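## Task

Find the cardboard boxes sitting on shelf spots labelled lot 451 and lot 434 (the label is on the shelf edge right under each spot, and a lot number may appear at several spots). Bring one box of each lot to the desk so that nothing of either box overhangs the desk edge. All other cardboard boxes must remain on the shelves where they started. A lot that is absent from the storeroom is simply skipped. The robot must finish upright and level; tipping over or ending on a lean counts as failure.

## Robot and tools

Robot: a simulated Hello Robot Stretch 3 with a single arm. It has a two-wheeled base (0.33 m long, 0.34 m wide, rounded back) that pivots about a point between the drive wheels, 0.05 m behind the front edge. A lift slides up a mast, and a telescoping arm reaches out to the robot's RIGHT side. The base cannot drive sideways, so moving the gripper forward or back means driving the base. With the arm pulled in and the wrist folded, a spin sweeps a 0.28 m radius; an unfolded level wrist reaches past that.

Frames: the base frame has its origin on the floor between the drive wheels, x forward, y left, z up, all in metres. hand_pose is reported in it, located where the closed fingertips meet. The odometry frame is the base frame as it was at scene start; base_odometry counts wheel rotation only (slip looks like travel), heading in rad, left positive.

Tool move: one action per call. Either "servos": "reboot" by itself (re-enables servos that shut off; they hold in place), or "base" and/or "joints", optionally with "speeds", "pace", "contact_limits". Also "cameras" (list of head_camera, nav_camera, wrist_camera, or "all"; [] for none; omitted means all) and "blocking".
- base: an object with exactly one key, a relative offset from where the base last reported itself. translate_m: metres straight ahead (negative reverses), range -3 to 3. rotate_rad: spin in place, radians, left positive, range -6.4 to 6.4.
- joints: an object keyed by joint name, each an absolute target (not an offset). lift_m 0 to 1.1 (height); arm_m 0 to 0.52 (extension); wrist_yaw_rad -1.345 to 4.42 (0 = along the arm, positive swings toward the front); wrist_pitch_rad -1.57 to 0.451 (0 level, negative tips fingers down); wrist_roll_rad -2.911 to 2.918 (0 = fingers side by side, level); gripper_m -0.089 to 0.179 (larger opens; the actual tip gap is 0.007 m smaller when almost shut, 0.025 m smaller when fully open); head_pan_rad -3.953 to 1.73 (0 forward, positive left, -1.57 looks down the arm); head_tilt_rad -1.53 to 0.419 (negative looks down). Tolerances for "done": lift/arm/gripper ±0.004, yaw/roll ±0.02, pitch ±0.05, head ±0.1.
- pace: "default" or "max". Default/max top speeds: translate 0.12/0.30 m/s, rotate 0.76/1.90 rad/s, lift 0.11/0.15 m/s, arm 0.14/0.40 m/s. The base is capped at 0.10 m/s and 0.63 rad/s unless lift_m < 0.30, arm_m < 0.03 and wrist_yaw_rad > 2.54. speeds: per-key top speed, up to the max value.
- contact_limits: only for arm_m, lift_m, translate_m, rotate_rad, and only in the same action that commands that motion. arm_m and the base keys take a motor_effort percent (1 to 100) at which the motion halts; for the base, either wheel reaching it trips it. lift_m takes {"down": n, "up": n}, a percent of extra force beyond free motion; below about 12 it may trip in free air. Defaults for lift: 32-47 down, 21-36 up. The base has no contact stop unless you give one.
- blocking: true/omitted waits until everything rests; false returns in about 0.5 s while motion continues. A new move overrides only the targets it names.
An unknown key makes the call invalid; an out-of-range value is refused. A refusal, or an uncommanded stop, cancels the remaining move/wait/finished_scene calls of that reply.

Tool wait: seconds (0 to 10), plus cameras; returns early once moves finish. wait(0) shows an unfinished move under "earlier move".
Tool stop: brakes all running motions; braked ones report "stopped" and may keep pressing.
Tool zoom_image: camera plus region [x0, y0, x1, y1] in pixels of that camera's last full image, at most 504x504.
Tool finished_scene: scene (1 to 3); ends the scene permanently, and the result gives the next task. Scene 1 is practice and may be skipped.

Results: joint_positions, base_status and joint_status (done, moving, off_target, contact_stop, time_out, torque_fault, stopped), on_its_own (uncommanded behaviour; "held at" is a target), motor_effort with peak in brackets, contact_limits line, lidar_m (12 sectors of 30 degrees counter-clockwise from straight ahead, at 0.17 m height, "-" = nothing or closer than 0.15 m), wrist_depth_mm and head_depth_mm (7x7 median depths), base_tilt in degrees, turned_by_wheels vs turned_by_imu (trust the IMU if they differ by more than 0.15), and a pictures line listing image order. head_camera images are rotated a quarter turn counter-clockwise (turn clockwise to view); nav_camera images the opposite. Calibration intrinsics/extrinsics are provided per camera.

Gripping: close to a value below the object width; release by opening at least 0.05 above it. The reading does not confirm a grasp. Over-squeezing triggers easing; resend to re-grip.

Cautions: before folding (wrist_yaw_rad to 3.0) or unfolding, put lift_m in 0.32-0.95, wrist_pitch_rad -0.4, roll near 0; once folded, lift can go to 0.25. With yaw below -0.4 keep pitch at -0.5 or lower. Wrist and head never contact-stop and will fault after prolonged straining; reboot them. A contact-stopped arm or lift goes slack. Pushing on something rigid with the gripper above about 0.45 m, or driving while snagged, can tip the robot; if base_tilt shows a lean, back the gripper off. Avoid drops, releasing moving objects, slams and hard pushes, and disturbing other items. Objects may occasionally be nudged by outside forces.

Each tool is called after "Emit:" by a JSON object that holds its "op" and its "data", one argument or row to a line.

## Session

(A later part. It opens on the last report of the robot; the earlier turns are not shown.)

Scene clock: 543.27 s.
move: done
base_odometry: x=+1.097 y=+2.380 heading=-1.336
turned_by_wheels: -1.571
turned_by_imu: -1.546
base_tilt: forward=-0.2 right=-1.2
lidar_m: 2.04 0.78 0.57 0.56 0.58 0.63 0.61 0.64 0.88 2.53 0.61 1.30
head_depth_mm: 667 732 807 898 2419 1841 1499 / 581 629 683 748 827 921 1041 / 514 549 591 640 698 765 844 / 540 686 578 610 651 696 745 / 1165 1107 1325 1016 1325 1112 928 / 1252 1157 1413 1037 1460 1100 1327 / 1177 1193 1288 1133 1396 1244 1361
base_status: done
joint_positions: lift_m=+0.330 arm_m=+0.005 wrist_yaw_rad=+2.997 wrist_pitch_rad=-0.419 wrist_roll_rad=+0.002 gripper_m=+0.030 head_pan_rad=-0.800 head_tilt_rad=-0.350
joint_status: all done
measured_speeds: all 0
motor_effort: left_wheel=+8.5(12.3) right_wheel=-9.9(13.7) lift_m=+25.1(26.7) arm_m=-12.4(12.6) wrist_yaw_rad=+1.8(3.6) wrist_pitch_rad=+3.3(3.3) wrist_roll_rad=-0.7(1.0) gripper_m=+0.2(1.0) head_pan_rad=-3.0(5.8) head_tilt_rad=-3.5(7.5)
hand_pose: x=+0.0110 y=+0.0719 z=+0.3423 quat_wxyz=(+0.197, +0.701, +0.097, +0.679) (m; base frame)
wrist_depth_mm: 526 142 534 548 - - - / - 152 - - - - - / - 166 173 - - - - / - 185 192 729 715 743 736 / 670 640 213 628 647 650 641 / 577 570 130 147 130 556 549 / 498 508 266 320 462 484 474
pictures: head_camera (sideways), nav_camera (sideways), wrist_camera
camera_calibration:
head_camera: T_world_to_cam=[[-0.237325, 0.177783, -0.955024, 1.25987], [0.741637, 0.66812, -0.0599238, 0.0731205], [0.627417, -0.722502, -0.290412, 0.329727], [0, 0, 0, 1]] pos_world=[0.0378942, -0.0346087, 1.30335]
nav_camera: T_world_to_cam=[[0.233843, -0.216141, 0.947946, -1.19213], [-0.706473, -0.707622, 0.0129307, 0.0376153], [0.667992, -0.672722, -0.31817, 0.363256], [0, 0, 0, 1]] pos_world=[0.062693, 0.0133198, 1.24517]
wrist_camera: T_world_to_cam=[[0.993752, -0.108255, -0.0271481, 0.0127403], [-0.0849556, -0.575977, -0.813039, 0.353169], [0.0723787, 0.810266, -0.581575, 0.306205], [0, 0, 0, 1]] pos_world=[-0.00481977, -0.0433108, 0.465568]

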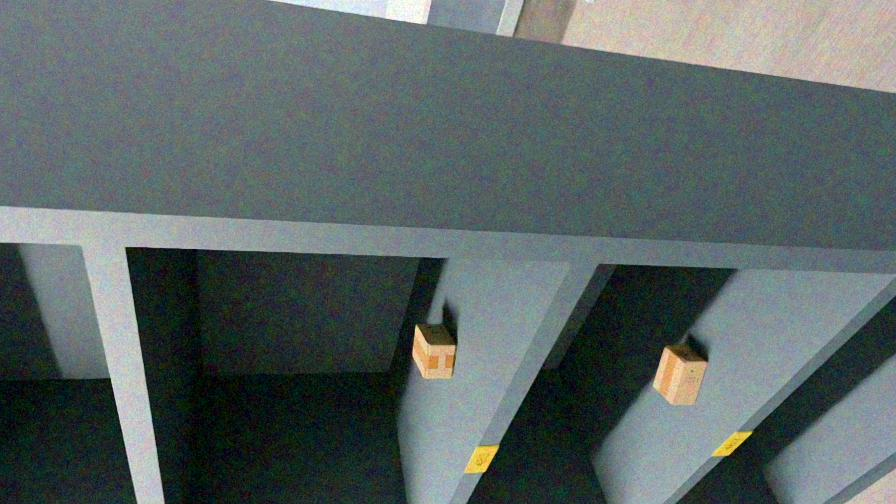

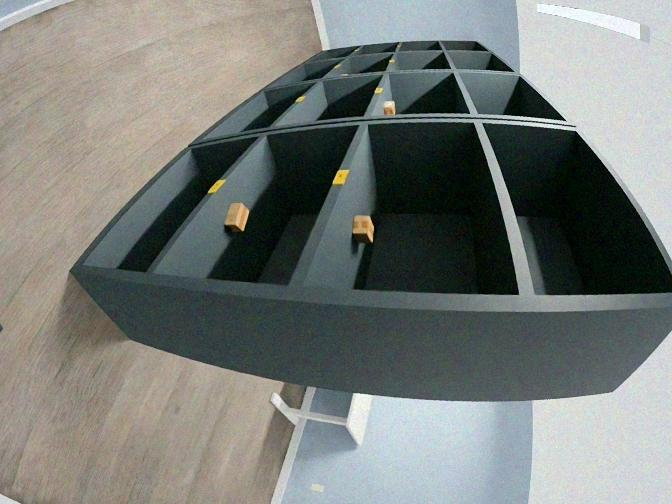

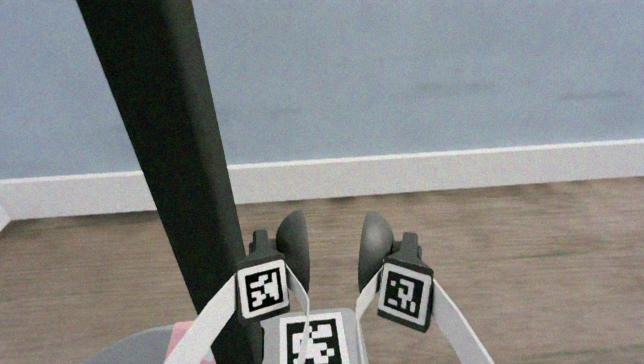

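Emit:
{"op": "move", "data": {
  "base": {"translate_m": 0.85},
  "joints": {"head_pan_rad":-1.0,"head_tilt_rad":-0.35},
  "contact_limits": {"translate_m":35},
  "cameras": ["head_camera","nav_camera"]
}}

Scene clock: 569.10 s.
move: done
base_odometry: x=+1.295 y=+1.553 heading=-1.336
turned_by_wheels: +0.000
turned_by_imu: +0.001
base_tilt: forward=-0.3 right=-1.2
lidar_m: 1.98 0.76 0.56 0.54 0.57 0.78 1.45 1.52 0.61 0.92 0.64 0.68
head_depth_mm: 385 797 842 873 662 510 888 / 430 844 892 925 654 535 879 / 440 794 897 926 648 1046 877 / 505 678 738 792 644 925 873 / 522 589 627 667 676 763 806 / 519 554 588 629 676 729 790 / 585 922 1316 949 1365 1100 947
base_status: done
joint_positions: lift_m=+0.330 arm_m=+0.005 wrist_yaw_rad=+2.997 wrist_pitch_rad=-0.419 wrist_roll_rad=+0.002 gripper_m=+0.030 head_pan_rad=-1.000 head_tilt_rad=-0.350
joint_status: all done
measured_speeds: all 0
motor_effort: left_wheel=+2.2(11.8) right_wheel=+6.9(10.4) lift_m=+23.7(25.5) arm_m=-12.4(13.4) wrist_yaw_rad=+1.0(3.9) wrist_pitch_rad=+3.2(3.3) wrist_roll_rad=-0.5(0.9) gripper_m=+0.7(1.0) head_pan_rad=+3.3(5.3) head_tilt_rad=-2.5(7.7)
contact_limits: translate_m 35 (maximum 100)
hand_pose: x=+0.0110 y=+0.0719 z=+0.3423 quat_wxyz=(+0.197, +0.701, +0.097, +0.679) (m; base frame)
wrist_depth_mm: 513 141 531 535 537 - - / - 151 - - - - - / - 166 173 - - - - / - 184 191 - - 738 737 / 674 643 213 639 656 645 643 / 571 569 130 148 130 552 551 / 498 506 265 321 464 483 482
pictures: head_camera (sideways), nav_camera (sideways)
camera_calibration:
head_camera: T_world_to_cam=[[-0.197224, 0.221563, -0.954993, 1.25958], [0.859794, 0.507114, -0.0599109, 0.072369], [0.471016, -0.832914, -0.290514, 0.330852], [0, 0, 0, 1]] pos_world=[0.0303613, -0.0402055, 1.30335]
nav_camera: T_world_to_cam=[[0.186197, -0.258444, 0.947912, -1.19181], [-0.833182, -0.552848, 0.0129289, 0.0384032], [0.52071, -0.79219, -0.318269, 0.364255], [0, 0, 0, 1]] pos_world=[0.0642363, 0.00177522, 1.24517]

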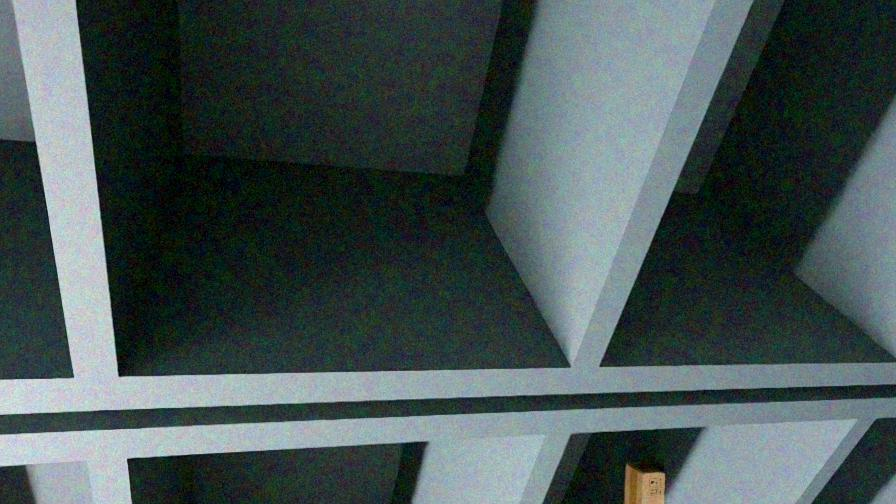

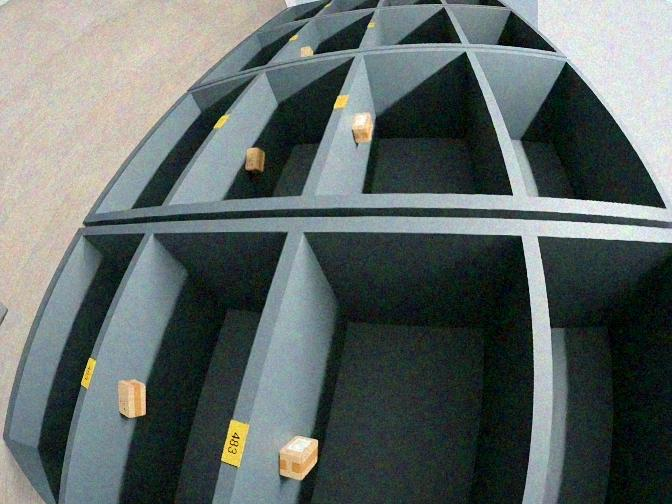

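Emit:
{"op": "zoom_image", "data": {
  "camera": "nav_camera",
  "region": [60, 340, 120, 400]
}}

Emit:
{"op": "zoom_image", "data": {
  "camera": "nav_camera",
  "region": [200, 80, 360, 140]
}}

Emit:
{"op": "move", "data": {
  "base": {"translate_m": 0.1},
  "joints": {"head_pan_rad":-0.4,"head_tilt_rad":-0.4},
  "contact_limits": {"translate_m":35},
  "cameras": ["head_camera","nav_camera"]
}}

Scaled by 8.400 from the camera's 672x504 image, which has a finer 792x594 frame.

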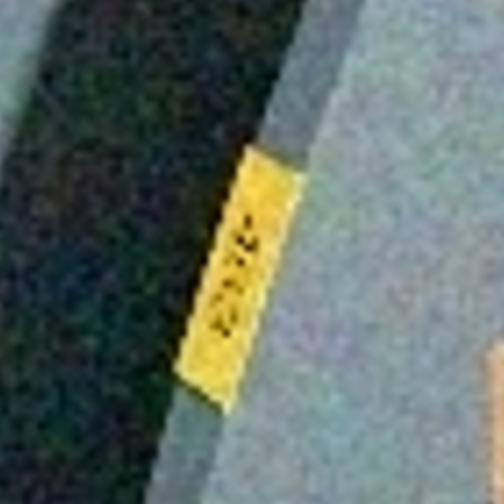

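Scaled by 3.150 from the camera's 672x504 image, which has a finer 792x594 frame.

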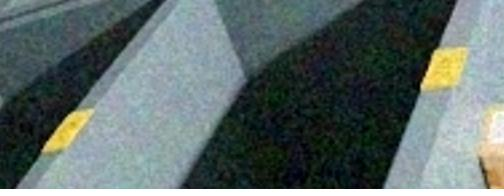

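Scene clock: 578.10 s.
move: done
base_odometry: x=+1.318 y=+1.456 heading=-1.336
turned_by_wheels: +0.000
turned_by_imu: +0.000
base_tilt: forward=-0.1 right=-1.3
lidar_m: 1.98 0.76 0.56 0.54 0.56 0.78 1.55 0.68 0.72 0.92 0.57 1.33
head_depth_mm: 1129 1192 1256 956 1262 1031 716 / 1224 1328 1405 946 1383 1059 925 / 1180 1276 1366 1113 1441 1145 1332 / 1157 1222 1312 1411 1476 1606 1367 / 1926 2035 2075 2178 2121 1701 1388 / 2425 2729 2941 3043 2344 1759 1389 / 2592 2733 2889 3072 2325 1746 1386
base_status: done
joint_positions: lift_m=+0.330 arm_m=+0.005 wrist_yaw_rad=+2.997 wrist_pitch_rad=-0.419 wrist_roll_rad=+0.002 gripper_m=+0.030 head_pan_rad=-0.396 head_tilt_rad=-0.400
joint_status: all done
measured_speeds: all 0
motor_effort: left_wheel=+8.1(9.8) right_wheel=+1.0(10.4) lift_m=+23.3(24.4) arm_m=-12.7(13.0) wrist_yaw_rad=+0.9(3.5) wrist_pitch_rad=+3.1(3.3) wrist_roll_rad=-0.4(0.8) gripper_m=+0.5(0.9) head_pan_rad=-2.8(5.3) head_tilt_rad=-3.2(7.3)
contact_limits: translate_m 35 (maximum 100)
hand_pose: x=+0.0110 y=+0.0719 z=+0.3423 quat_wxyz=(+0.197, +0.701, +0.097, +0.679) (m; base frame)
wrist_depth_mm: 512 142 529 531 536 - - / - 152 - - - - - / - 166 173 - - - - / - 183 192 - - 737 741 / 650 636 212 634 648 650 637 / 567 567 130 147 130 559 544 / 500 505 267 320 466 480 478
pictures: head_camera (sideways), nav_camera (sideways)
camera_calibration:
head_camera: T_world_to_cam=[[-0.33189, 0.0884294, -0.939164, 1.23969], [0.416551, 0.907009, -0.0618026, 0.0775216], [0.846365, -0.411721, -0.337863, 0.390094], [0, 0, 0, 1]] pos_world=[0.0489869, -0.0193279, 1.30086]
nav_camera: T_world_to_cam=[[0.343444, -0.124938, 0.930826, -1.17048], [-0.370895, -0.928595, 0.0122096, 0.0365409], [0.862835, -0.349432, -0.365259, 0.423325], [0, 0, 0, 1]] pos_world=[0.0502874, 0.0356178, 1.24369]

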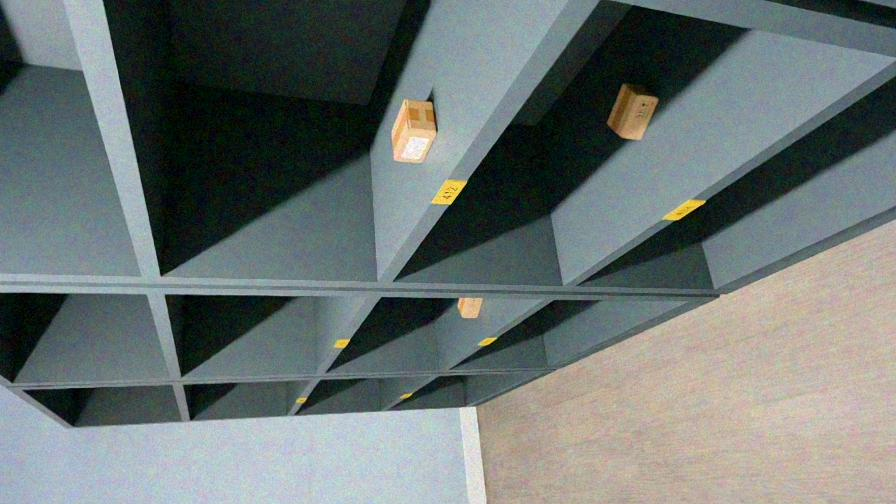

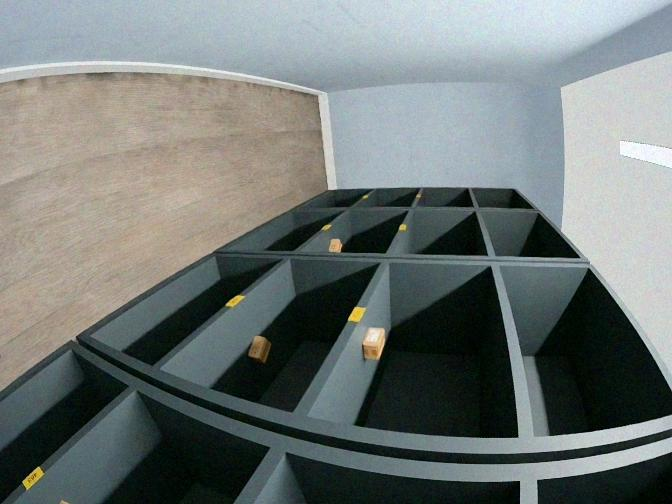

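Emit:
{"op": "zoom_image", "data": {
  "camera": "head_camera",
  "region": [420, 165, 480, 225]
}}

Emit:
{"op": "zoom_image", "data": {
  "camera": "head_camera",
  "region": [655, 180, 715, 240]
}}

Emit:
{"op": "zoom_image", "data": {
  "camera": "head_camera",
  "region": [460, 320, 520, 360]
}}

Emit:
{"op": "zoom_image", "data": {
  "camera": "nav_camera",
  "region": [0, 450, 54, 504]
}}

Scaled by 8.400 from the camera's 896x504 image, which has a finer 1280x720 frame.

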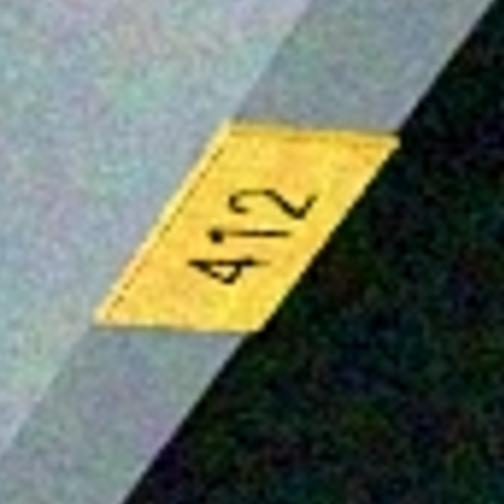

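Scaled by 8.400 from the camera's 896x504 image, which has a finer 1280x720 frame.

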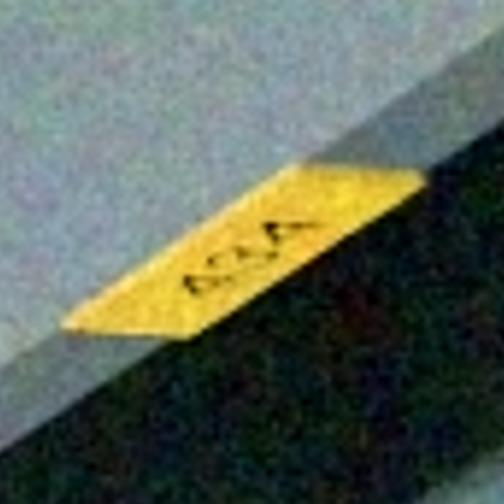

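Scaled by 8.400 from the camera's 896x504 image, which has a finer 1280x720 frame.

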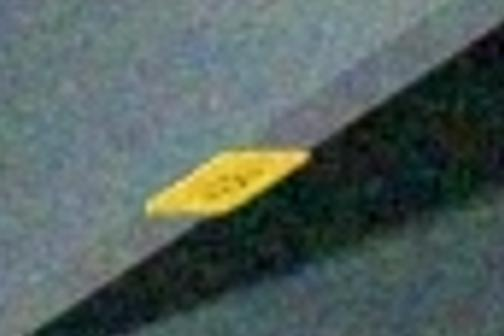

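Scaled by 9.333 from the camera's 672x504 image, which has a finer 792x594 frame.

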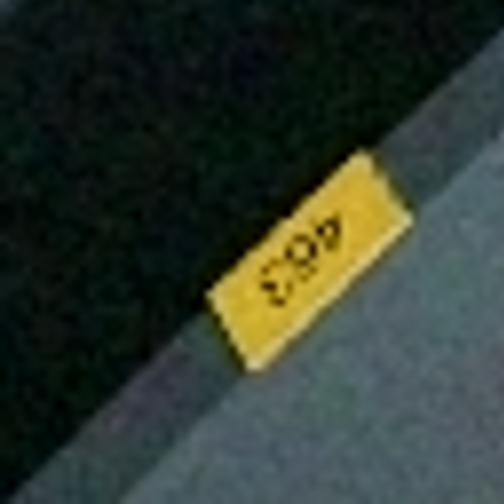

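Emit:
{"op": "move", "data": {
  "base": {"translate_m": 0.86},
  "joints": {"lift_m":0.6,"head_pan_rad":-1.57,"head_tilt_rad":-0.8},
  "contact_limits": {"translate_m":35},
  "cameras": []
}}

Emit:
{"op": "move", "data": {
  "joints": {"wrist_yaw_rad":0}
}}

Scene clock: 605.80 s.
move: done
base_odometry: x=+1.518 y=+0.619 heading=-1.336
turned_by_wheels: +0.000
turned_by_imu: +0.001
base_tilt: forward=-0.3 right=-1.0
lidar_m: 1.91 0.73 0.55 0.53 0.55 0.76 2.22 0.68 0.64 0.93 0.64 0.70
head_depth_mm: 769 818 577 1090 923 1090 1138 / 767 806 572 1112 916 1204 1141 / 769 798 567 1109 911 1206 405 / 770 783 561 1101 903 1203 1127 / 773 771 554 1093 896 1216 472 / 777 760 550 1084 887 1209 1121 / 777 751 566 1074 886 1182 1110
base_status: done
joint_positions: lift_m=+0.600 arm_m=+0.005 wrist_yaw_rad=+2.997 wrist_pitch_rad=-0.419 wrist_roll_rad=+0.002 gripper_m=+0.030 head_pan_rad=-1.570 head_tilt_rad=-0.800
joint_status: all done
measured_speeds: all 0
motor_effort: left_wheel=+2.9(12.9) right_wheel=+6.5(11.0) lift_m=+30.6(34.6) arm_m=-11.6(13.0) wrist_yaw_rad=+2.1(3.9) wrist_pitch_rad=+3.1(3.3) wrist_roll_rad=-0.5(1.0) gripper_m=+0.1(1.1) head_pan_rad=+3.5(5.6) head_tilt_rad=+2.3(9.7)
contact_limits: translate_m 35 (maximum 100)
hand_pose: x=+0.0110 y=+0.0719 z=+0.6124 quat_wxyz=(+0.197, +0.701, +0.097, +0.679) (m; base frame)
wrist_depth_mm: 502 141 523 529 535 533 - / 533 152 175 - - - - / - 165 172 - - - - / - 185 191 - - - - / - - 209 148 153 - - / - - 130 146 127 845 853 / 796 793 271 767 726 754 762
pictures: none
No camera images: "cameras" was empty.

Scene clock: 608.30 s.
move: done
base_odometry: x=+1.518 y=+0.619 heading=-1.336
turned_by_wheels: +0.000
turned_by_imu: +0.000
base_tilt: forward=-0.3 right=-1.2
lidar_m: 1.92 0.74 0.54 0.53 0.55 0.76 2.22 0.68 0.64 0.93 0.64 0.70
head_depth_mm: 769 815 579 1083 919 1094 1139 / 767 808 572 1109 913 1210 1139 / 767 797 565 1113 908 1198 406 / 772 787 560 1097 903 686 500 / 772 775 555 1096 898 1217 1119 / 774 763 551 1087 890 1207 1117 / 777 750 563 1072 884 1185 1117
base_status: not commanded
joint_positions: lift_m=+0.600 arm_m=+0.005 wrist_yaw_rad=+0.003 wrist_pitch_rad=-0.419 wrist_roll_rad=+0.002 gripper_m=+0.030 head_pan_rad=-1.570 head_tilt_rad=-0.800
joint_status: all done
measured_speeds: all 0
motor_effort: left_wheel=+2.7(3.4) right_wheel=+7.5(7.8) lift_m=+30.1(31.1) arm_m=-12.2(12.6) wrist_yaw_rad=-2.9(7.0) wrist_pitch_rad=+3.0(3.2) wrist_roll_rad=-0.6(0.8) gripper_m=+0.3(0.9) head_pan_rad=+3.4(4.1) head_tilt_rad=+2.3(3.4)
contact_limits: translate_m 35 (maximum 100)
hand_pose: x=-0.0208 y=-0.3742 z=+0.6124 quat_wxyz=(+0.692, +0.148, -0.692, -0.147) (m; base frame)
wrist_depth_mm: 484 - - - - - 595 / 487 - - 447 514 537 528 / 454 445 442 435 431 427 422 / 354 348 347 344 341 341 336 / 329 319 311 300 299 299 292 / 494 775 127 145 127 - - / 491 - 102 - - - -
pictures: head_camera (sideways), nav_camera (sideways), wrist_camera
camera_calibration:
head_camera: T_world_to_cam=[[-0.046803, 0.679081, -0.73257, 0.968622], [0.997491, -0.00722148, -0.0704227, 0.0851604], [-0.0531129, -0.734028, -0.677039, 0.836941], [0, 0, 0, 1]] pos_world=[0.00484005, -0.0428193, 1.28222]
nav_camera: T_world_to_cam=[[0.0176045, -0.69861, 0.715286, -0.887469], [-0.999788, -0.0199515, 0.00512033, 0.0495685], [0.0106939, -0.715224, -0.698813, 0.862494], [0, 0, 0, 1]] pos_world=[0.0559581, -0.00212896, 1.23726]
wrist_camera: T_world_to_cam=[[-0.998861, -0.039203, -0.0271928, -0.0121718], [-0.000703331, 0.581987, -0.813198, 0.748334], [0.0477056, -0.812253, -0.581352, 0.219239], [0, 0, 0, 1]] pos_world=[-0.0220906, -0.25792, 0.735668]

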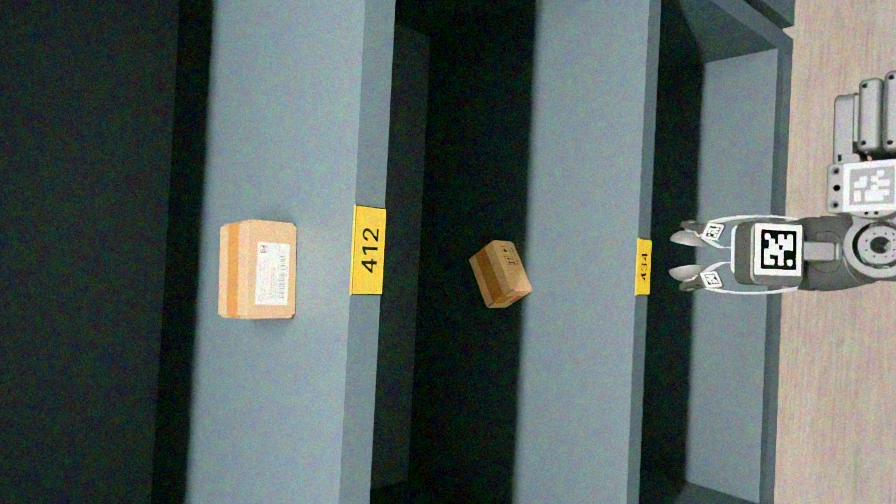

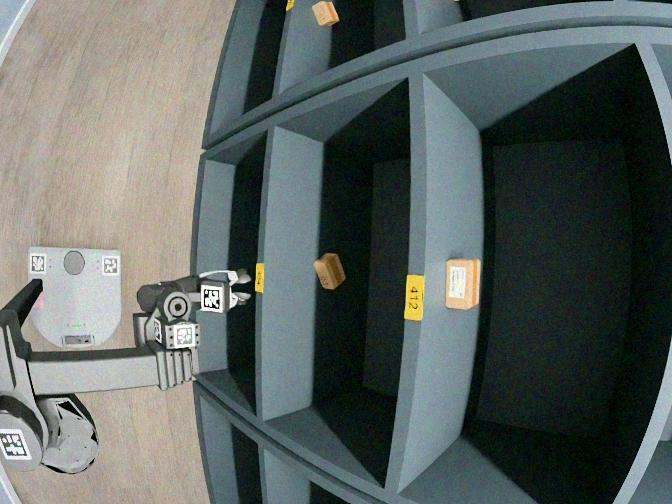

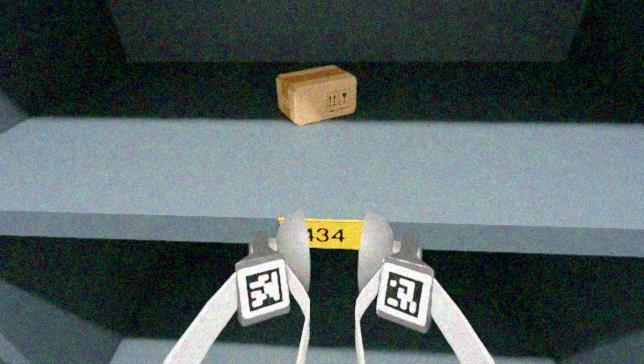

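Emit:
{"op": "zoom_image", "data": {
  "camera": "wrist_camera",
  "region": [250, 50, 390, 140]
}}

Emit:
{"op": "zoom_image", "data": {
  "camera": "head_camera",
  "region": [440, 220, 560, 320]
}}

Scaled by 3.600.

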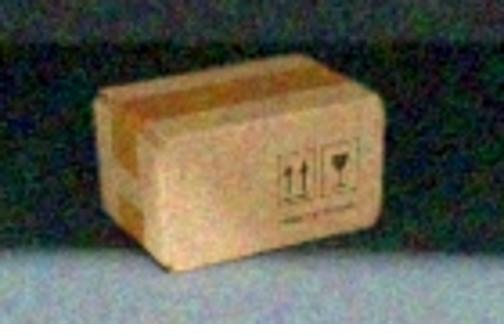

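Scaled by 4.200 from the camera's 896x504 image, which has a finer 1280x720 frame.

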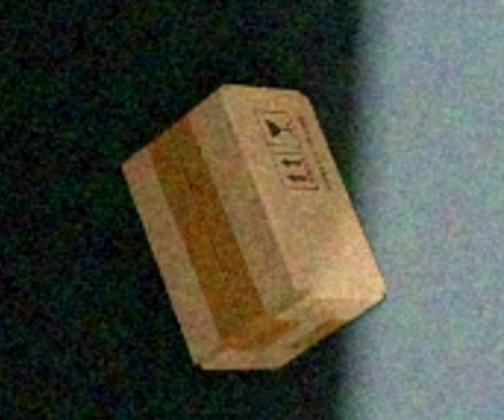

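Emit:
{"op": "move", "data": {
  "base": {"translate_m": -0.113},
  "joints": {"wrist_yaw_rad":0.471,"wrist_pitch_rad":-0.35,"gripper_m":0.179},
  "contact_limits": {"translate_m":35},
  "cameras": []
}}

Emit:
{"op": "move", "data": {
  "joints": {"arm_m":0.25},
  "contact_limits": {"arm_m":30},
  "cameras": ["wrist_camera"]
}}

Scene clock: 637.73 s.
move: done
base_odometry: x=+1.492 y=+0.729 heading=-1.336
turned_by_wheels: +0.000
turned_by_imu: +0.000
base_tilt: forward=-0.4 right=-1.2
lidar_m: 1.92 0.74 0.55 0.53 0.55 0.76 2.22 1.30 0.57 0.93 0.74 0.71
head_depth_mm: 767 805 577 844 828 940 1142 / 768 809 571 1084 914 1135 1139 / 771 797 566 1108 910 1203 406 / 771 783 559 1103 902 1177 498 / 772 775 554 1092 893 1218 512 / 776 761 550 1078 890 1211 1104 / 775 751 565 1074 884 1204 1114
base_status: done
joint_positions: lift_m=+0.600 arm_m=+0.005 wrist_yaw_rad=+0.468 wrist_pitch_rad=-0.371 wrist_roll_rad=+0.002 gripper_m=+0.179 head_pan_rad=-1.570 head_tilt_rad=-0.800
joint_status: all done
measured_speeds: all 0
motor_effort: left_wheel=-0.9(11.0) right_wheel=-11.0(12.6) lift_m=+29.9(30.5) arm_m=-11.8(12.2) wrist_yaw_rad=+1.8(6.0) wrist_pitch_rad=+3.4(4.9) wrist_roll_rad=-0.7(0.8) gripper_m=+0.7(84.3) head_pan_rad=+3.1(3.8) head_tilt_rad=+2.3(2.9)
contact_limits: translate_m 35 (maximum 100)
hand_pose: x=+0.0823 y=-0.3554 z=+0.6234 quat_wxyz=(+0.706, +0.288, -0.646, +0.034) (m; base frame)
wrist_depth_mm: 442 480 - - - - - / 476 486 - - - - - / - 501 498 470 451 459 481 / - 538 412 382 377 373 369 / - 145 - 346 316 302 303 / 123 140 837 - - 279 255 / 770 781 - - - - 105
pictures: none
No camera images: "cameras" was empty.

Scene clock: 640.77 s.
move: done
base_odometry: x=+1.492 y=+0.729 heading=-1.336
turned_by_wheels: +0.000
turned_by_imu: +0.000
base_tilt: forward=-0.4 right=-1.3
lidar_m: 1.92 0.74 0.55 0.53 0.55 0.76 2.22 1.30 0.57 0.93 0.74 0.72
head_depth_mm: 768 805 579 846 829 942 1141 / 767 809 573 1089 914 841 416 / 766 795 566 1113 588 1152 1113 / 773 787 561 1104 622 1196 1125 / 771 771 554 1093 852 1216 1116 / 774 761 549 1083 869 1210 1117 / 775 749 566 1077 882 1203 1114
base_status: not commanded
joint_positions: lift_m=+0.600 arm_m=+0.250 wrist_yaw_rad=+0.468 wrist_pitch_rad=-0.370 wrist_roll_rad=+0.002 gripper_m=+0.179 head_pan_rad=-1.570 head_tilt_rad=-0.800
joint_status: all done
measured_speeds: all 0
motor_effort: left_wheel=-1.0(1.6) right_wheel=-11.5(12.0) lift_m=+29.8(30.5) arm_m=+12.9(15.2) wrist_yaw_rad=+1.8(3.2) wrist_pitch_rad=+3.2(3.5) wrist_roll_rad=-0.6(0.9) gripper_m=+0.1(1.2) head_pan_rad=+3.5(3.9) head_tilt_rad=+2.8(3.7)
contact_limits: arm_m 30 (drawing in: default 31, maximum 55; extending or still: default 40, maximum 69); translate_m 35 (maximum 100)
hand_pose: x=+0.0824 y=-0.6004 z=+0.6235 quat_wxyz=(+0.706, +0.288, -0.646, +0.034) (m; base frame)
wrist_depth_mm: 406 480 - - - - - / 421 486 - - - - - / 435 479 496 489 456 - - / 388 385 379 301 357 377 354 / 312 311 310 275 285 303 302 / - 244 260 258 257 256 254 / 216 220 225 223 222 217 105
pictures: wrist_camera
camera_calibration:
wrist_camera: T_world_to_cam=[[-0.874667, -0.484056, -0.0254586, -0.196097], [-0.243304, 0.483852, -0.840649, 0.867222], [0.419239, -0.729094, -0.540981, 0.0312224], [0, 0, 0, 1]] pos_world=[0.0263887, -0.491765, 0.740928]

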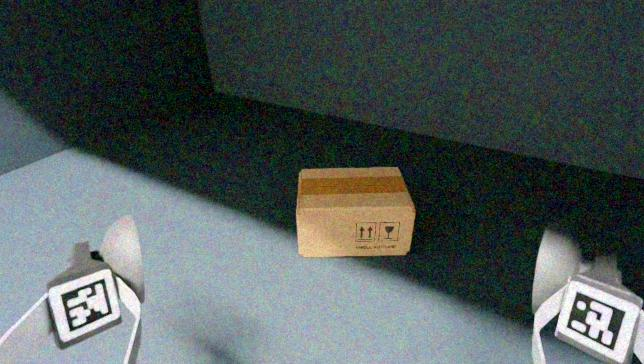

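Emit:
{"op": "move", "data": {
  "joints": {"lift_m":0.54},
  "speeds": {"lift_m":0.05},
  "contact_limits": {"lift_m":{"down":15}},
  "cameras": ["wrist_camera"]
}}

Emit:
{"op": "move", "data": {
  "base": {"translate_m": 0.041},
  "joints": {"arm_m":0.354},
  "speeds": {"translate_m":0.025,"arm_m":0.06},
  "contact_limits": {"arm_m":30,"translate_m":35},
  "cameras": ["wrist_camera"]
}}

Scene clock: 657.90 s.
move: done
base_odometry: x=+1.492 y=+0.729 heading=-1.336
turned_by_wheels: +0.000
turned_by_imu: +0.000
base_tilt: forward=-0.4 right=-1.2
lidar_m: 1.93 0.74 0.55 0.53 0.55 0.76 2.22 1.29 0.57 0.93 0.74 0.72
head_depth_mm: 765 806 578 841 829 942 1148 / 767 806 573 1086 911 1054 1083 / 768 798 566 1111 907 601 1075 / 767 785 560 1103 715 1162 1132 / 773 775 554 1098 870 1217 1125 / 774 759 548 1085 887 1210 1113 / 776 749 564 1075 883 1202 1110
base_status: not commanded
joint_positions: lift_m=+0.540 arm_m=+0.250 wrist_yaw_rad=+0.468 wrist_pitch_rad=-0.370 wrist_roll_rad=+0.002 gripper_m=+0.179 head_pan_rad=-1.570 head_tilt_rad=-0.800
joint_status: all done
measured_speeds: all 0
motor_effort: left_wheel=-0.9(1.5) right_wheel=-11.5(12.0) lift_m=+23.5(29.0) arm_m=+12.2(12.6) wrist_yaw_rad=+2.3(3.3) wrist_pitch_rad=+3.3(3.3) wrist_roll_rad=-0.8(0.9) gripper_m=+0.1(1.1) head_pan_rad=+3.3(3.8) head_tilt_rad=+2.1(2.7)
contact_limits: arm_m 30 (drawing in: default 31, maximum 55; extending or still: default 40, maximum 69); lift_m down 15 (down: maximum 72; up: maximum 65); translate_m 35 (maximum 100)
hand_pose: x=+0.0824 y=-0.6004 z=+0.5636 quat_wxyz=(+0.706, +0.288, -0.646, +0.034) (m; base frame)
wrist_depth_mm: 407 476 - - - - - / 422 472 469 461 421 - - / 360 356 351 230 259 344 336 / 274 274 270 243 244 264 261 / 222 220 219 218 217 215 222 / 118 174 185 183 183 181 181 / 153 155 159 163 158 156 107
pictures: wrist_camera
camera_calibration:
wrist_camera: T_world_to_cam=[[-0.874682, -0.48403, -0.0254251, -0.197635], [-0.243223, 0.483688, -0.840767, 0.81678], [0.419254, -0.72922, -0.5408, -0.00142202], [0, 0, 0, 1]] pos_world=[0.0263886, -0.491765, 0.680928]

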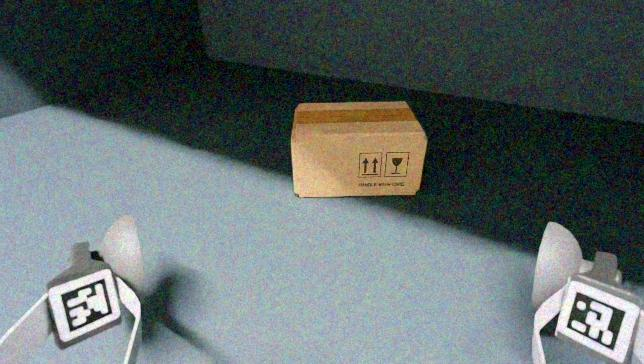

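Scene clock: 660.33 s.
move: done
base_odometry: x=+1.501 y=+0.689 heading=-1.336
turned_by_wheels: +0.000
turned_by_imu: +0.000
base_tilt: forward=-0.4 right=-1.2
lidar_m: 1.92 0.74 0.55 0.53 0.55 0.76 2.22 1.30 0.59 0.93 0.69 0.69
head_depth_mm: 767 817 578 960 886 978 1142 / 770 805 572 1101 916 1160 1080 / 770 796 566 1105 693 583 1073 / 770 786 561 1104 745 1198 1130 / 770 773 553 1093 872 1212 1123 / 776 764 551 1086 889 1212 1119 / 777 751 565 1077 885 1205 1117
base_status: done
joint_positions: lift_m=+0.540 arm_m=+0.354 wrist_yaw_rad=+0.468 wrist_pitch_rad=-0.370 wrist_roll_rad=+0.002 gripper_m=+0.179 head_pan_rad=-1.570 head_tilt_rad=-0.800
joint_status: all done
measured_speeds: all 0
motor_effort: left_wheel=+4.7(10.3) right_wheel=+6.1(8.1) lift_m=+26.8(27.7) arm_m=+12.8(14.8) wrist_yaw_rad=+2.7(3.5) wrist_pitch_rad=+3.2(3.4) wrist_roll_rad=-0.8(0.9) gripper_m=+0.1(1.2) head_pan_rad=+3.2(3.8) head_tilt_rad=+1.6(3.4)
contact_limits: arm_m 30 (drawing in: default 31, maximum 55; extending or still: default 40, maximum 69); lift_m down 15 (down: maximum 72; up: maximum 65); translate_m 35 (maximum 100)
hand_pose: x=+0.0824 y=-0.7044 z=+0.5636 quat_wxyz=(+0.706, +0.288, -0.646, +0.034) (m; base frame)
wrist_depth_mm: 372 443 - - - - - / 381 453 434 - - - - / 357 354 352 348 326 305 - / 275 274 270 177 264 264 262 / 222 219 203 142 148 216 221 / 118 174 173 139 140 182 180 / 152 156 155 153 153 153 107
pictures: wrist_camera
camera_calibration:
wrist_camera: T_world_to_cam=[[-0.874682, -0.48403, -0.0254251, -0.247974], [-0.243223, 0.483688, -0.840767, 0.867084], [0.419254, -0.72922, -0.5408, -0.0772609], [0, 0, 0, 1]] pos_world=[0.0263886, -0.595765, 0.680928]

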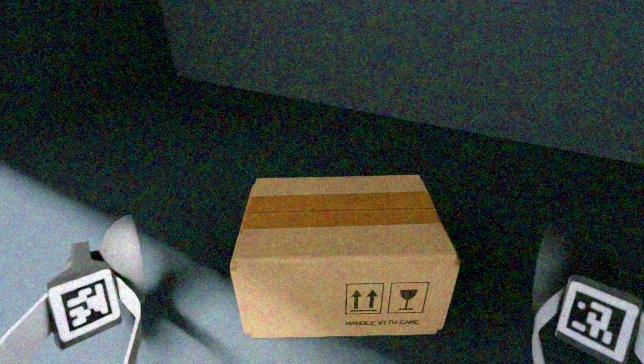

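Emit:
{"op": "move", "data": {
  "joints": {"arm_m":0.362,"lift_m":0.538},
  "speeds": {"arm_m":0.03,"lift_m":0.02},
  "contact_limits": {"arm_m":30,"lift_m":{"down":15}},
  "cameras": []
}}

Emit:
{"op": "move", "data": {
  "joints": {"gripper_m":0.06},
  "cameras": ["wrist_camera"]
}}

Emit:
{"op": "move", "data": {
  "joints": {"gripper_m":0.025},
  "cameras": ["wrist_camera"]
}}

Scene clock: 675.70 s.
move: done
base_odometry: x=+1.501 y=+0.689 heading=-1.336
turned_by_wheels: +0.000
turned_by_imu: +0.000
base_tilt: forward=-0.4 right=-1.1
lidar_m: 1.92 0.74 0.54 0.53 0.55 0.76 2.22 1.30 0.59 0.93 0.69 0.69
head_depth_mm: 766 817 577 958 889 983 1145 / 768 807 572 1114 914 1162 1081 / 768 797 566 1109 699 582 1070 / 771 784 561 1103 752 1197 1129 / 773 772 554 1097 872 1213 1127 / 776 764 549 1084 887 1209 1119 / 778 752 565 1076 885 1205 1108
base_status: not commanded
joint_positions: lift_m=+0.538 arm_m=+0.362 wrist_yaw_rad=+0.468 wrist_pitch_rad=-0.370 wrist_roll_rad=+0.002 gripper_m=+0.179 head_pan_rad=-1.570 head_tilt_rad=-0.800
joint_status: all done
measured_speeds: all 0
motor_effort: left_wheel=+4.5(5.1) right_wheel=+6.3(7.2) lift_m=+26.3(30.0) arm_m=+13.4(14.5) wrist_yaw_rad=+2.1(3.5) wrist_pitch_rad=+3.3(3.3) wrist_roll_rad=-0.5(1.0) gripper_m=+0.7(1.1) head_pan_rad=+2.6(3.7) head_tilt_rad=+1.8(2.2)
contact_limits: arm_m 30 (drawing in: default 31, maximum 55; extending or still: default 40, maximum 69); lift_m down 15 (down: maximum 72; up: maximum 65); translate_m 35 (maximum 100)
hand_pose: x=+0.0824 y=-0.7124 z=+0.5616 quat_wxyz=(+0.706, +0.288, -0.646, +0.034) (m; base frame)
wrist_depth_mm: 373 437 - - - - - / 384 449 425 - - - - / 355 353 346 343 320 304 - / 271 269 267 173 261 261 257 / 220 217 141 140 145 212 218 / 119 142 131 132 130 179 178 / 150 153 149 146 147 154 105
pictures: none
No camera images: "cameras" was empty.

Scene clock: 677.43 s.
move: done
base_odometry: x=+1.501 y=+0.689 heading=-1.336
turned_by_wheels: +0.000
turned_by_imu: +0.000
base_tilt: forward=-0.4 right=-1.2
lidar_m: 1.93 0.74 0.55 0.53 0.55 0.76 2.23 1.30 0.59 0.93 0.68 0.69
head_depth_mm: 767 819 580 954 886 982 1140 / 768 805 572 1107 912 1164 1085 / 769 797 567 1109 701 582 1074 / 770 783 560 1102 749 1198 1130 / 772 773 554 1096 874 1215 1127 / 774 763 551 1083 891 1207 1115 / 776 750 565 1075 888 1206 1115
base_status: not commanded
joint_positions: lift_m=+0.538 arm_m=+0.362 wrist_yaw_rad=+0.469 wrist_pitch_rad=-0.368 wrist_roll_rad=+0.002 gripper_m=+0.061 head_pan_rad=-1.570 head_tilt_rad=-0.800
joint_status: all done
measured_speeds: all 0
motor_effort: left_wheel=+4.6(5.0) right_wheel=+5.9(7.1) lift_m=+30.3(31.3) arm_m=+13.2(14.0) wrist_yaw_rad=+1.9(2.6) wrist_pitch_rad=+2.9(3.3) wrist_roll_rad=-0.4(0.8) gripper_m=-13.2(86.2) head_pan_rad=+2.9(3.6) head_tilt_rad=+1.9(2.2)
contact_limits: arm_m 30 (drawing in: default 31, maximum 55; extending or still: default 40, maximum 69); lift_m down 15 (down: maximum 72; up: maximum 65); translate_m 35 (maximum 100)
hand_pose: x=+0.0827 y=-0.7125 z=+0.5619 quat_wxyz=(+0.706, +0.288, -0.646, +0.035) (m; base frame)
wrist_depth_mm: 371 434 - - - - - / 384 447 434 - - - - / 357 352 349 347 324 303 - / 272 271 268 173 262 261 260 / 220 219 141 140 145 212 211 / 184 183 134 137 132 174 178 / 163 124 150 150 151 147 158
pictures: wrist_camera
camera_calibration:
wrist_camera: T_world_to_cam=[[-0.874136, -0.485022, -0.0252987, -0.252504], [-0.243153, 0.482127, -0.841683, 0.86914], [0.420432, -0.729594, -0.539379, -0.0853308], [0, 0, 0, 1]] pos_world=[0.0264867, -0.603763, 0.679126]

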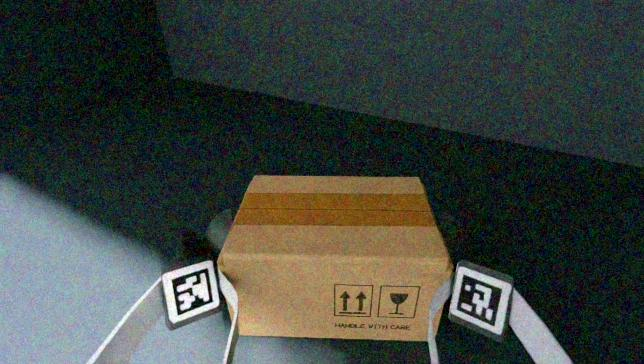

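Scene clock: 678.30 s.
move: done
base_odometry: x=+1.501 y=+0.689 heading=-1.336
turned_by_wheels: +0.000
turned_by_imu: +0.000
base_tilt: forward=-0.2 right=-1.2
lidar_m: 1.92 0.74 0.54 0.53 0.55 0.76 2.23 1.30 0.59 0.93 0.69 0.69
head_depth_mm: 767 819 578 954 889 982 1142 / 770 809 573 1106 913 1163 1087 / 771 794 567 1110 698 583 1076 / 771 782 560 1102 751 1197 1129 / 772 772 554 1098 879 1213 1123 / 774 763 549 1086 888 1211 1120 / 776 750 565 1077 884 1204 1107
base_status: not commanded
joint_positions: lift_m=+0.538 arm_m=+0.362 wrist_yaw_rad=+0.469 wrist_pitch_rad=-0.366 wrist_roll_rad=+0.002 gripper_m=+0.026 head_pan_rad=-1.570 head_tilt_rad=-0.800
joint_status: all done
measured_speeds: all 0
motor_effort: left_wheel=+4.6(5.0) right_wheel=+6.4(6.5) lift_m=+29.0(30.4) arm_m=+13.0(13.6) wrist_yaw_rad=+1.4(2.5) wrist_pitch_rad=+2.5(3.0) wrist_roll_rad=-0.7(0.8) gripper_m=-24.7(95.0) head_pan_rad=+2.7(3.5) head_tilt_rad=+1.7(2.5)
contact_limits: arm_m 30 (drawing in: default 31, maximum 55; extending or still: default 40, maximum 69); lift_m down 15 (down: maximum 72; up: maximum 65); translate_m 35 (maximum 100)
hand_pose: x=+0.0828 y=-0.7127 z=+0.5625 quat_wxyz=(+0.706, +0.287, -0.647, +0.036) (m; base frame)
wrist_depth_mm: 372 438 - - - - - / 385 446 436 - - - - / 358 356 352 347 326 305 - / 275 273 269 175 265 261 260 / 221 220 141 140 145 214 212 / 186 184 135 138 134 174 179 / 163 150 154 152 151 148 158
pictures: wrist_camera
camera_calibration:
wrist_camera: T_world_to_cam=[[-0.874089, -0.485111, -0.0252214, -0.252604], [-0.242229, 0.480284, -0.843002, 0.869148], [0.421063, -0.730749, -0.537319, -0.0872816], [0, 0, 0, 1]] pos_world=[0.0264853, -0.60376, 0.679424]

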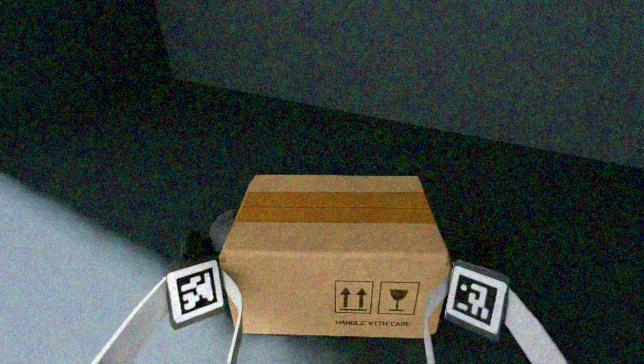

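Emit:
{"op": "move", "data": {
  "joints": {"lift_m":0.57},
  "speeds": {"lift_m":0.03},
  "cameras": ["wrist_camera"]
}}

Emit:
{"op": "move", "data": {
  "joints": {"lift_m":0.65},
  "speeds": {"lift_m":0.05},
  "cameras": ["wrist_camera"]
}}

Scene clock: 683.97 s.
move: done
base_odometry: x=+1.501 y=+0.689 heading=-1.336
turned_by_wheels: +0.000
turned_by_imu: +0.000
base_tilt: forward=-0.2 right=-1.2
lidar_m: 1.92 0.74 0.54 0.53 0.55 0.76 2.22 1.30 0.59 0.93 0.69 0.69
head_depth_mm: 766 820 577 956 886 981 1147 / 769 809 572 1107 915 1109 459 / 769 795 566 1112 656 846 1087 / 771 785 560 1100 837 1194 1135 / 773 772 555 1092 877 1208 1126 / 775 763 550 1079 888 1214 1115 / 776 750 567 1077 886 1204 1112
base_status: not commanded
joint_positions: lift_m=+0.570 arm_m=+0.362 wrist_yaw_rad=+0.469 wrist_pitch_rad=-0.372 wrist_roll_rad=+0.002 gripper_m=+0.029 head_pan_rad=-1.570 head_tilt_rad=-0.800
joint_status: all done
measured_speeds: all 0
motor_effort: left_wheel=+4.3(5.0) right_wheel=+5.3(6.9) lift_m=+31.0(34.1) arm_m=+13.1(13.3) wrist_yaw_rad=+1.4(2.0) wrist_pitch_rad=+3.5(3.6) wrist_roll_rad=-0.7(0.9) gripper_m=-10.8(11.2) head_pan_rad=+2.9(3.4) head_tilt_rad=+1.7(2.6)
contact_limits: arm_m 30 (drawing in: default 31, maximum 55; extending or still: default 40, maximum 69); translate_m 35 (maximum 100)
hand_pose: x=+0.0825 y=-0.7122 z=+0.5932 quat_wxyz=(+0.706, +0.289, -0.646, +0.034) (m; base frame)
wrist_depth_mm: 373 439 - - - - - / 382 462 - - - - - / 390 427 423 392 - - - / 330 325 325 181 317 302 287 / 266 266 143 141 146 259 256 / 223 223 137 137 135 210 216 / 198 182 186 154 179 179 188
pictures: wrist_camera
camera_calibration:
wrist_camera: T_world_to_cam=[[-0.874141, -0.485008, -0.0254161, -0.25161], [-0.244354, 0.484425, -0.840014, 0.896058], [0.419725, -0.72808, -0.541969, -0.0654604], [0, 0, 0, 1]] pos_world=[0.0264884, -0.603766, 0.710829]

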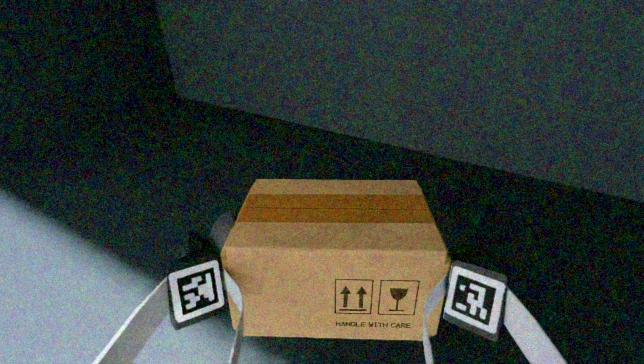

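Scene clock: 686.10 s.
move: done
base_odometry: x=+1.501 y=+0.689 heading=-1.336
turned_by_wheels: +0.000
turned_by_imu: +0.000
base_tilt: forward=-0.2 right=-1.3
lidar_m: 1.92 0.74 0.54 0.53 0.55 0.76 2.22 1.30 0.59 0.93 0.69 0.69
head_depth_mm: 765 816 578 956 882 979 1144 / 767 809 571 1111 894 438 370 / 773 797 567 639 838 1178 1128 / 772 784 562 716 875 1195 1129 / 774 772 554 896 894 1212 1120 / 777 761 549 1083 891 1209 1115 / 779 749 566 1074 886 1206 1108
base_status: not commanded
joint_positions: lift_m=+0.650 arm_m=+0.362 wrist_yaw_rad=+0.469 wrist_pitch_rad=-0.372 wrist_roll_rad=+0.002 gripper_m=+0.029 head_pan_rad=-1.570 head_tilt_rad=-0.800
joint_status: all done
measured_speeds: all 0
motor_effort: left_wheel=+4.7(5.1) right_wheel=+6.2(6.7) lift_m=+31.1(33.6) arm_m=+12.2(13.5) wrist_yaw_rad=+1.6(2.0) wrist_pitch_rad=+3.6(3.8) wrist_roll_rad=-0.6(0.9) gripper_m=-10.8(11.0) head_pan_rad=+3.1(3.6) head_tilt_rad=+1.2(2.5)
contact_limits: arm_m 30 (drawing in: default 31, maximum 55; extending or still: default 40, maximum 69); translate_m 35 (maximum 100)
hand_pose: x=+0.0825 y=-0.7121 z=+0.6730 quat_wxyz=(+0.706, +0.289, -0.646, +0.034) (m; base frame)
wrist_depth_mm: 372 439 - - - - - / 383 461 - - - - - / 398 475 - - - - - / 409 468 473 180 170 - - / 386 386 141 140 146 349 - / 326 324 136 137 135 307 315 / 287 265 264 260 152 260 273
pictures: wrist_camera
camera_calibration:
wrist_camera: T_world_to_cam=[[-0.874162, -0.484966, -0.0254926, -0.249493], [-0.244624, 0.485073, -0.839561, 0.963217], [0.419524, -0.727676, -0.542667, -0.0213569], [0, 0, 0, 1]] pos_world=[0.0264888, -0.603767, 0.79073]

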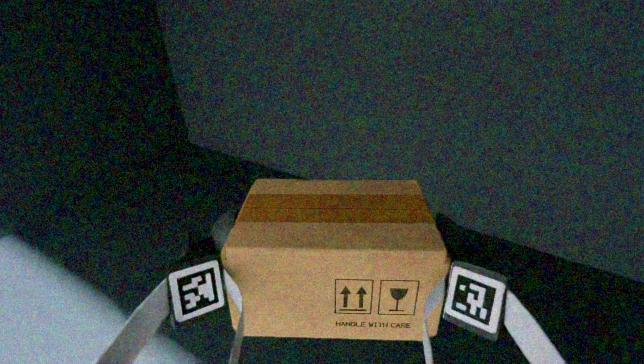

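Emit:
{"op": "move", "data": {
  "joints": {"arm_m":0.01},
  "speeds": {"arm_m":0.1},
  "cameras": []
}}

Emit:
{"op": "move", "data": {
  "joints": {"wrist_yaw_rad":0,"lift_m":0.75},
  "speeds": {"wrist_yaw_rad":0.5},
  "cameras": ["wrist_camera"]
}}

Emit:
{"op": "move", "data": {
  "base": {"translate_m": -1.25},
  "contact_limits": {"translate_m":35},
  "cameras": []
}}

Emit:
{"op": "move", "data": {
  "base": {"translate_m": -0.53},
  "contact_limits": {"translate_m":35},
  "cameras": ["wrist_camera"]
}}

Scene clock: 713.63 s.
move: done
base_odometry: x=+1.501 y=+0.689 heading=-1.336
turned_by_wheels: +0.000
turned_by_imu: +0.000
base_tilt: forward=-0.3 right=-1.1
lidar_m: 1.91 0.74 0.55 0.53 0.55 0.76 2.23 1.30 0.59 0.93 0.69 0.69
head_depth_mm: 766 817 579 955 887 978 1142 / 771 808 574 1101 915 1188 375 / 771 797 567 1111 908 1203 361 / 770 783 562 1107 899 1200 401 / 773 771 554 1093 898 626 1063 / 775 764 550 1086 889 1140 1121 / 774 752 566 1080 885 1198 1114
base_status: not commanded
joint_positions: lift_m=+0.650 arm_m=+0.010 wrist_yaw_rad=+0.469 wrist_pitch_rad=-0.372 wrist_roll_rad=+0.002 gripper_m=+0.029 head_pan_rad=-1.570 head_tilt_rad=-0.800
joint_status: all done
measured_speeds: all 0
motor_effort: left_wheel=+4.8(5.2) right_wheel=+6.1(6.9) lift_m=+31.0(31.9) arm_m=-12.7(15.4) wrist_yaw_rad=+0.3(2.4) wrist_pitch_rad=+3.7(3.8) wrist_roll_rad=-0.8(0.9) gripper_m=-10.7(11.3) head_pan_rad=+2.6(3.6) head_tilt_rad=+1.3(2.5)
contact_limits: translate_m 35 (maximum 100)
hand_pose: x=+0.0825 y=-0.3601 z=+0.6730 quat_wxyz=(+0.706, +0.289, -0.646, +0.034) (m; base frame)
wrist_depth_mm: 433 454 - - - - - / 779 463 - - - - - / - 495 - - 538 535 527 / - 506 475 181 461 462 457 / - - 141 140 147 376 375 / - - 136 137 135 317 316 / 894 835 152 151 149 125 273
pictures: none
No camera images: "cameras" was empty.

Scene clock: 715.37 s.
move: done
base_odometry: x=+1.501 y=+0.689 heading=-1.336
turned_by_wheels: +0.000
turned_by_imu: +0.000
base_tilt: forward=-0.2 right=-1.1
lidar_m: 1.92 0.74 0.55 0.53 0.55 0.76 2.22 1.30 0.59 0.93 0.68 0.69
head_depth_mm: 767 819 579 956 886 942 293 / 768 806 572 1110 919 1116 293 / 767 797 565 1108 910 466 301 / 773 785 559 1103 593 401 311 / 772 775 555 1094 895 1191 1123 / 775 763 549 1084 891 1211 1119 / 776 751 565 1079 888 1210 1114
base_status: not commanded
joint_positions: lift_m=+0.750 arm_m=+0.010 wrist_yaw_rad=+0.003 wrist_pitch_rad=-0.373 wrist_roll_rad=+0.002 gripper_m=+0.029 head_pan_rad=-1.570 head_tilt_rad=-0.800
joint_status: all done
measured_speeds: all 0
motor_effort: left_wheel=+4.7(5.0) right_wheel=+5.6(7.0) lift_m=+29.9(34.5) arm_m=-12.4(13.3) wrist_yaw_rad=-4.2(5.7) wrist_pitch_rad=+3.7(3.9) wrist_roll_rad=-0.6(0.9) gripper_m=-10.4(11.1) head_pan_rad=+2.6(3.2) head_tilt_rad=+1.1(2.1)
contact_limits: translate_m 35 (maximum 100)
hand_pose: x=-0.0208 y=-0.3848 z=+0.7730 quat_wxyz=(+0.695, +0.132, -0.695, -0.130) (m; base frame)
wrist_depth_mm: - - - - - 575 - / - - - - - - - / - - - - - 693 - / - - - 171 170 - - / 516 520 141 140 147 525 - / 457 455 137 137 135 427 438 / 405 390 382 373 153 368 381
pictures: wrist_camera
camera_calibration:
wrist_camera: T_world_to_cam=[[-0.998861, -0.0403189, -0.0255089, -0.00994893], [-0.000505924, 0.543577, -0.839359, 0.890487], [0.0477081, -0.83839, -0.542979, 0.264182], [0, 0, 0, 1]] pos_world=[-0.0220907, -0.262962, 0.89063]

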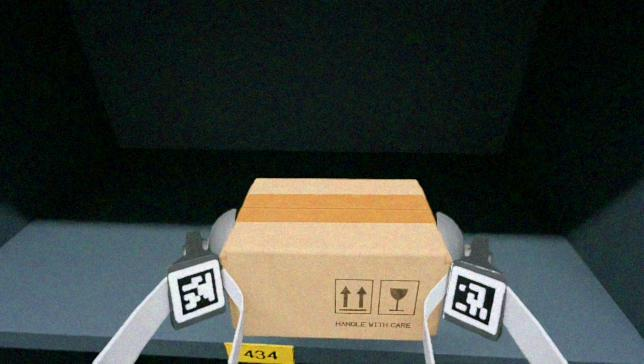

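Scene clock: 729.00 s.
move: done
base_odometry: x=+1.210 y=+1.905 heading=-1.336
turned_by_wheels: +0.000
turned_by_imu: +0.000
base_tilt: forward=-0.3 right=-1.3
lidar_m: 2.00 0.77 0.57 0.55 0.57 0.79 1.09 1.14 1.58 0.46 0.95 0.92
head_depth_mm: 2700 2945 2474 1895 1560 1323 293 / 372 2926 2466 1897 1560 1314 293 / 456 430 485 598 1436 467 301 / 754 785 561 1039 592 401 312 / 754 773 555 1062 897 1191 1117 / 755 762 549 1083 890 1188 1118 / 758 751 544 1077 885 1179 1113
base_status: done
joint_positions: lift_m=+0.750 arm_m=+0.010 wrist_yaw_rad=+0.003 wrist_pitch_rad=-0.373 wrist_roll_rad=+0.002 gripper_m=+0.029 head_pan_rad=-1.570 head_tilt_rad=-0.800
joint_status: not commanded
measured_speeds: all 0
motor_effort: left_wheel=-5.1(10.0) right_wheel=-5.8(15.2) lift_m=+24.7(30.7) arm_m=-10.9(13.0) wrist_yaw_rad=-2.8(4.6) wrist_pitch_rad=+3.7(3.9) wrist_roll_rad=-0.8(1.0) gripper_m=-10.8(11.3) head_pan_rad=+2.2(3.3) head_tilt_rad=+0.8(2.1)
contact_limits: translate_m 35 (maximum 100)
hand_pose: x=-0.0209 y=-0.3848 z=+0.7730 quat_wxyz=(+0.695, +0.132, -0.695, -0.130) (m; base frame)
wrist_depth_mm: - - - - 182 - - / - - - - 193 - - / - - - - 216 - - / - - - 179 225 - - / 456 - 141 141 146 - - / 465 - 136 137 134 - - / - - 129 151 152 898 947
pictures: none
No camera images: "cameras" was empty.

Scene clock: 735.43 s.
move: done
base_odometry: x=+1.087 y=+2.420 heading=-1.336
turned_by_wheels: +0.000
turned_by_imu: -0.001
base_tilt: forward=-0.3 right=-1.2
lidar_m: 2.04 0.78 0.58 0.56 0.58 0.59 0.57 0.60 0.83 2.38 0.63 0.65
head_depth_mm: 1730 1680 1620 1584 1481 1318 293 / 2587 2517 2275 1897 1546 1320 293 / 2704 2964 2411 1885 1544 466 302 / 2704 3003 2412 1884 593 401 311 / 2688 2962 2376 1840 1528 1277 1128 / 2675 2958 2342 1842 1511 1286 1113 / 2569 2925 2303 1838 1373 1257 1116
base_status: done
joint_positions: lift_m=+0.750 arm_m=+0.010 wrist_yaw_rad=+0.003 wrist_pitch_rad=-0.373 wrist_roll_rad=+0.002 gripper_m=+0.029 head_pan_rad=-1.570 head_tilt_rad=-0.800
joint_status: not commanded
measured_speeds: all 0
motor_effort: left_wheel=-5.1(10.3) right_wheel=-6.6(14.7) lift_m=+25.5(25.9) arm_m=-10.1(11.3) wrist_yaw_rad=-3.4(4.3) wrist_pitch_rad=+3.8(3.9) wrist_roll_rad=-0.7(0.9) gripper_m=-10.3(11.3) head_pan_rad=+2.7(3.1) head_tilt_rad=+1.2(2.0)
contact_limits: translate_m 35 (maximum 100)
hand_pose: x=-0.0209 y=-0.3848 z=+0.7730 quat_wxyz=(+0.695, +0.132, -0.695, -0.130) (m; base frame)
wrist_depth_mm: - - - - - - - / - - - - - - - / - - - - - - - / - - - 181 - - - / - - 141 140 146 - - / - - 136 138 135 975 - / - 123 920 899 914 894 827
pictures: wrist_camera
camera_calibration:
wrist_camera: T_world_to_cam=[[-0.998875, -0.0400127, -0.0254326, -0.00993633], [-0.000403639, 0.543581, -0.839356, 0.890488], [0.0474096, -0.838402, -0.542986, 0.264179], [0, 0, 0, 1]] pos_world=[-0.0220904, -0.262962, 0.89063]

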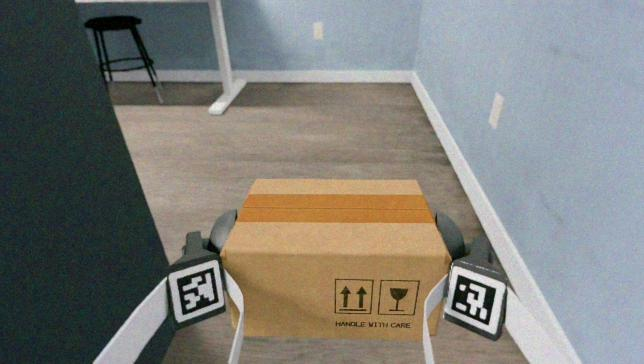

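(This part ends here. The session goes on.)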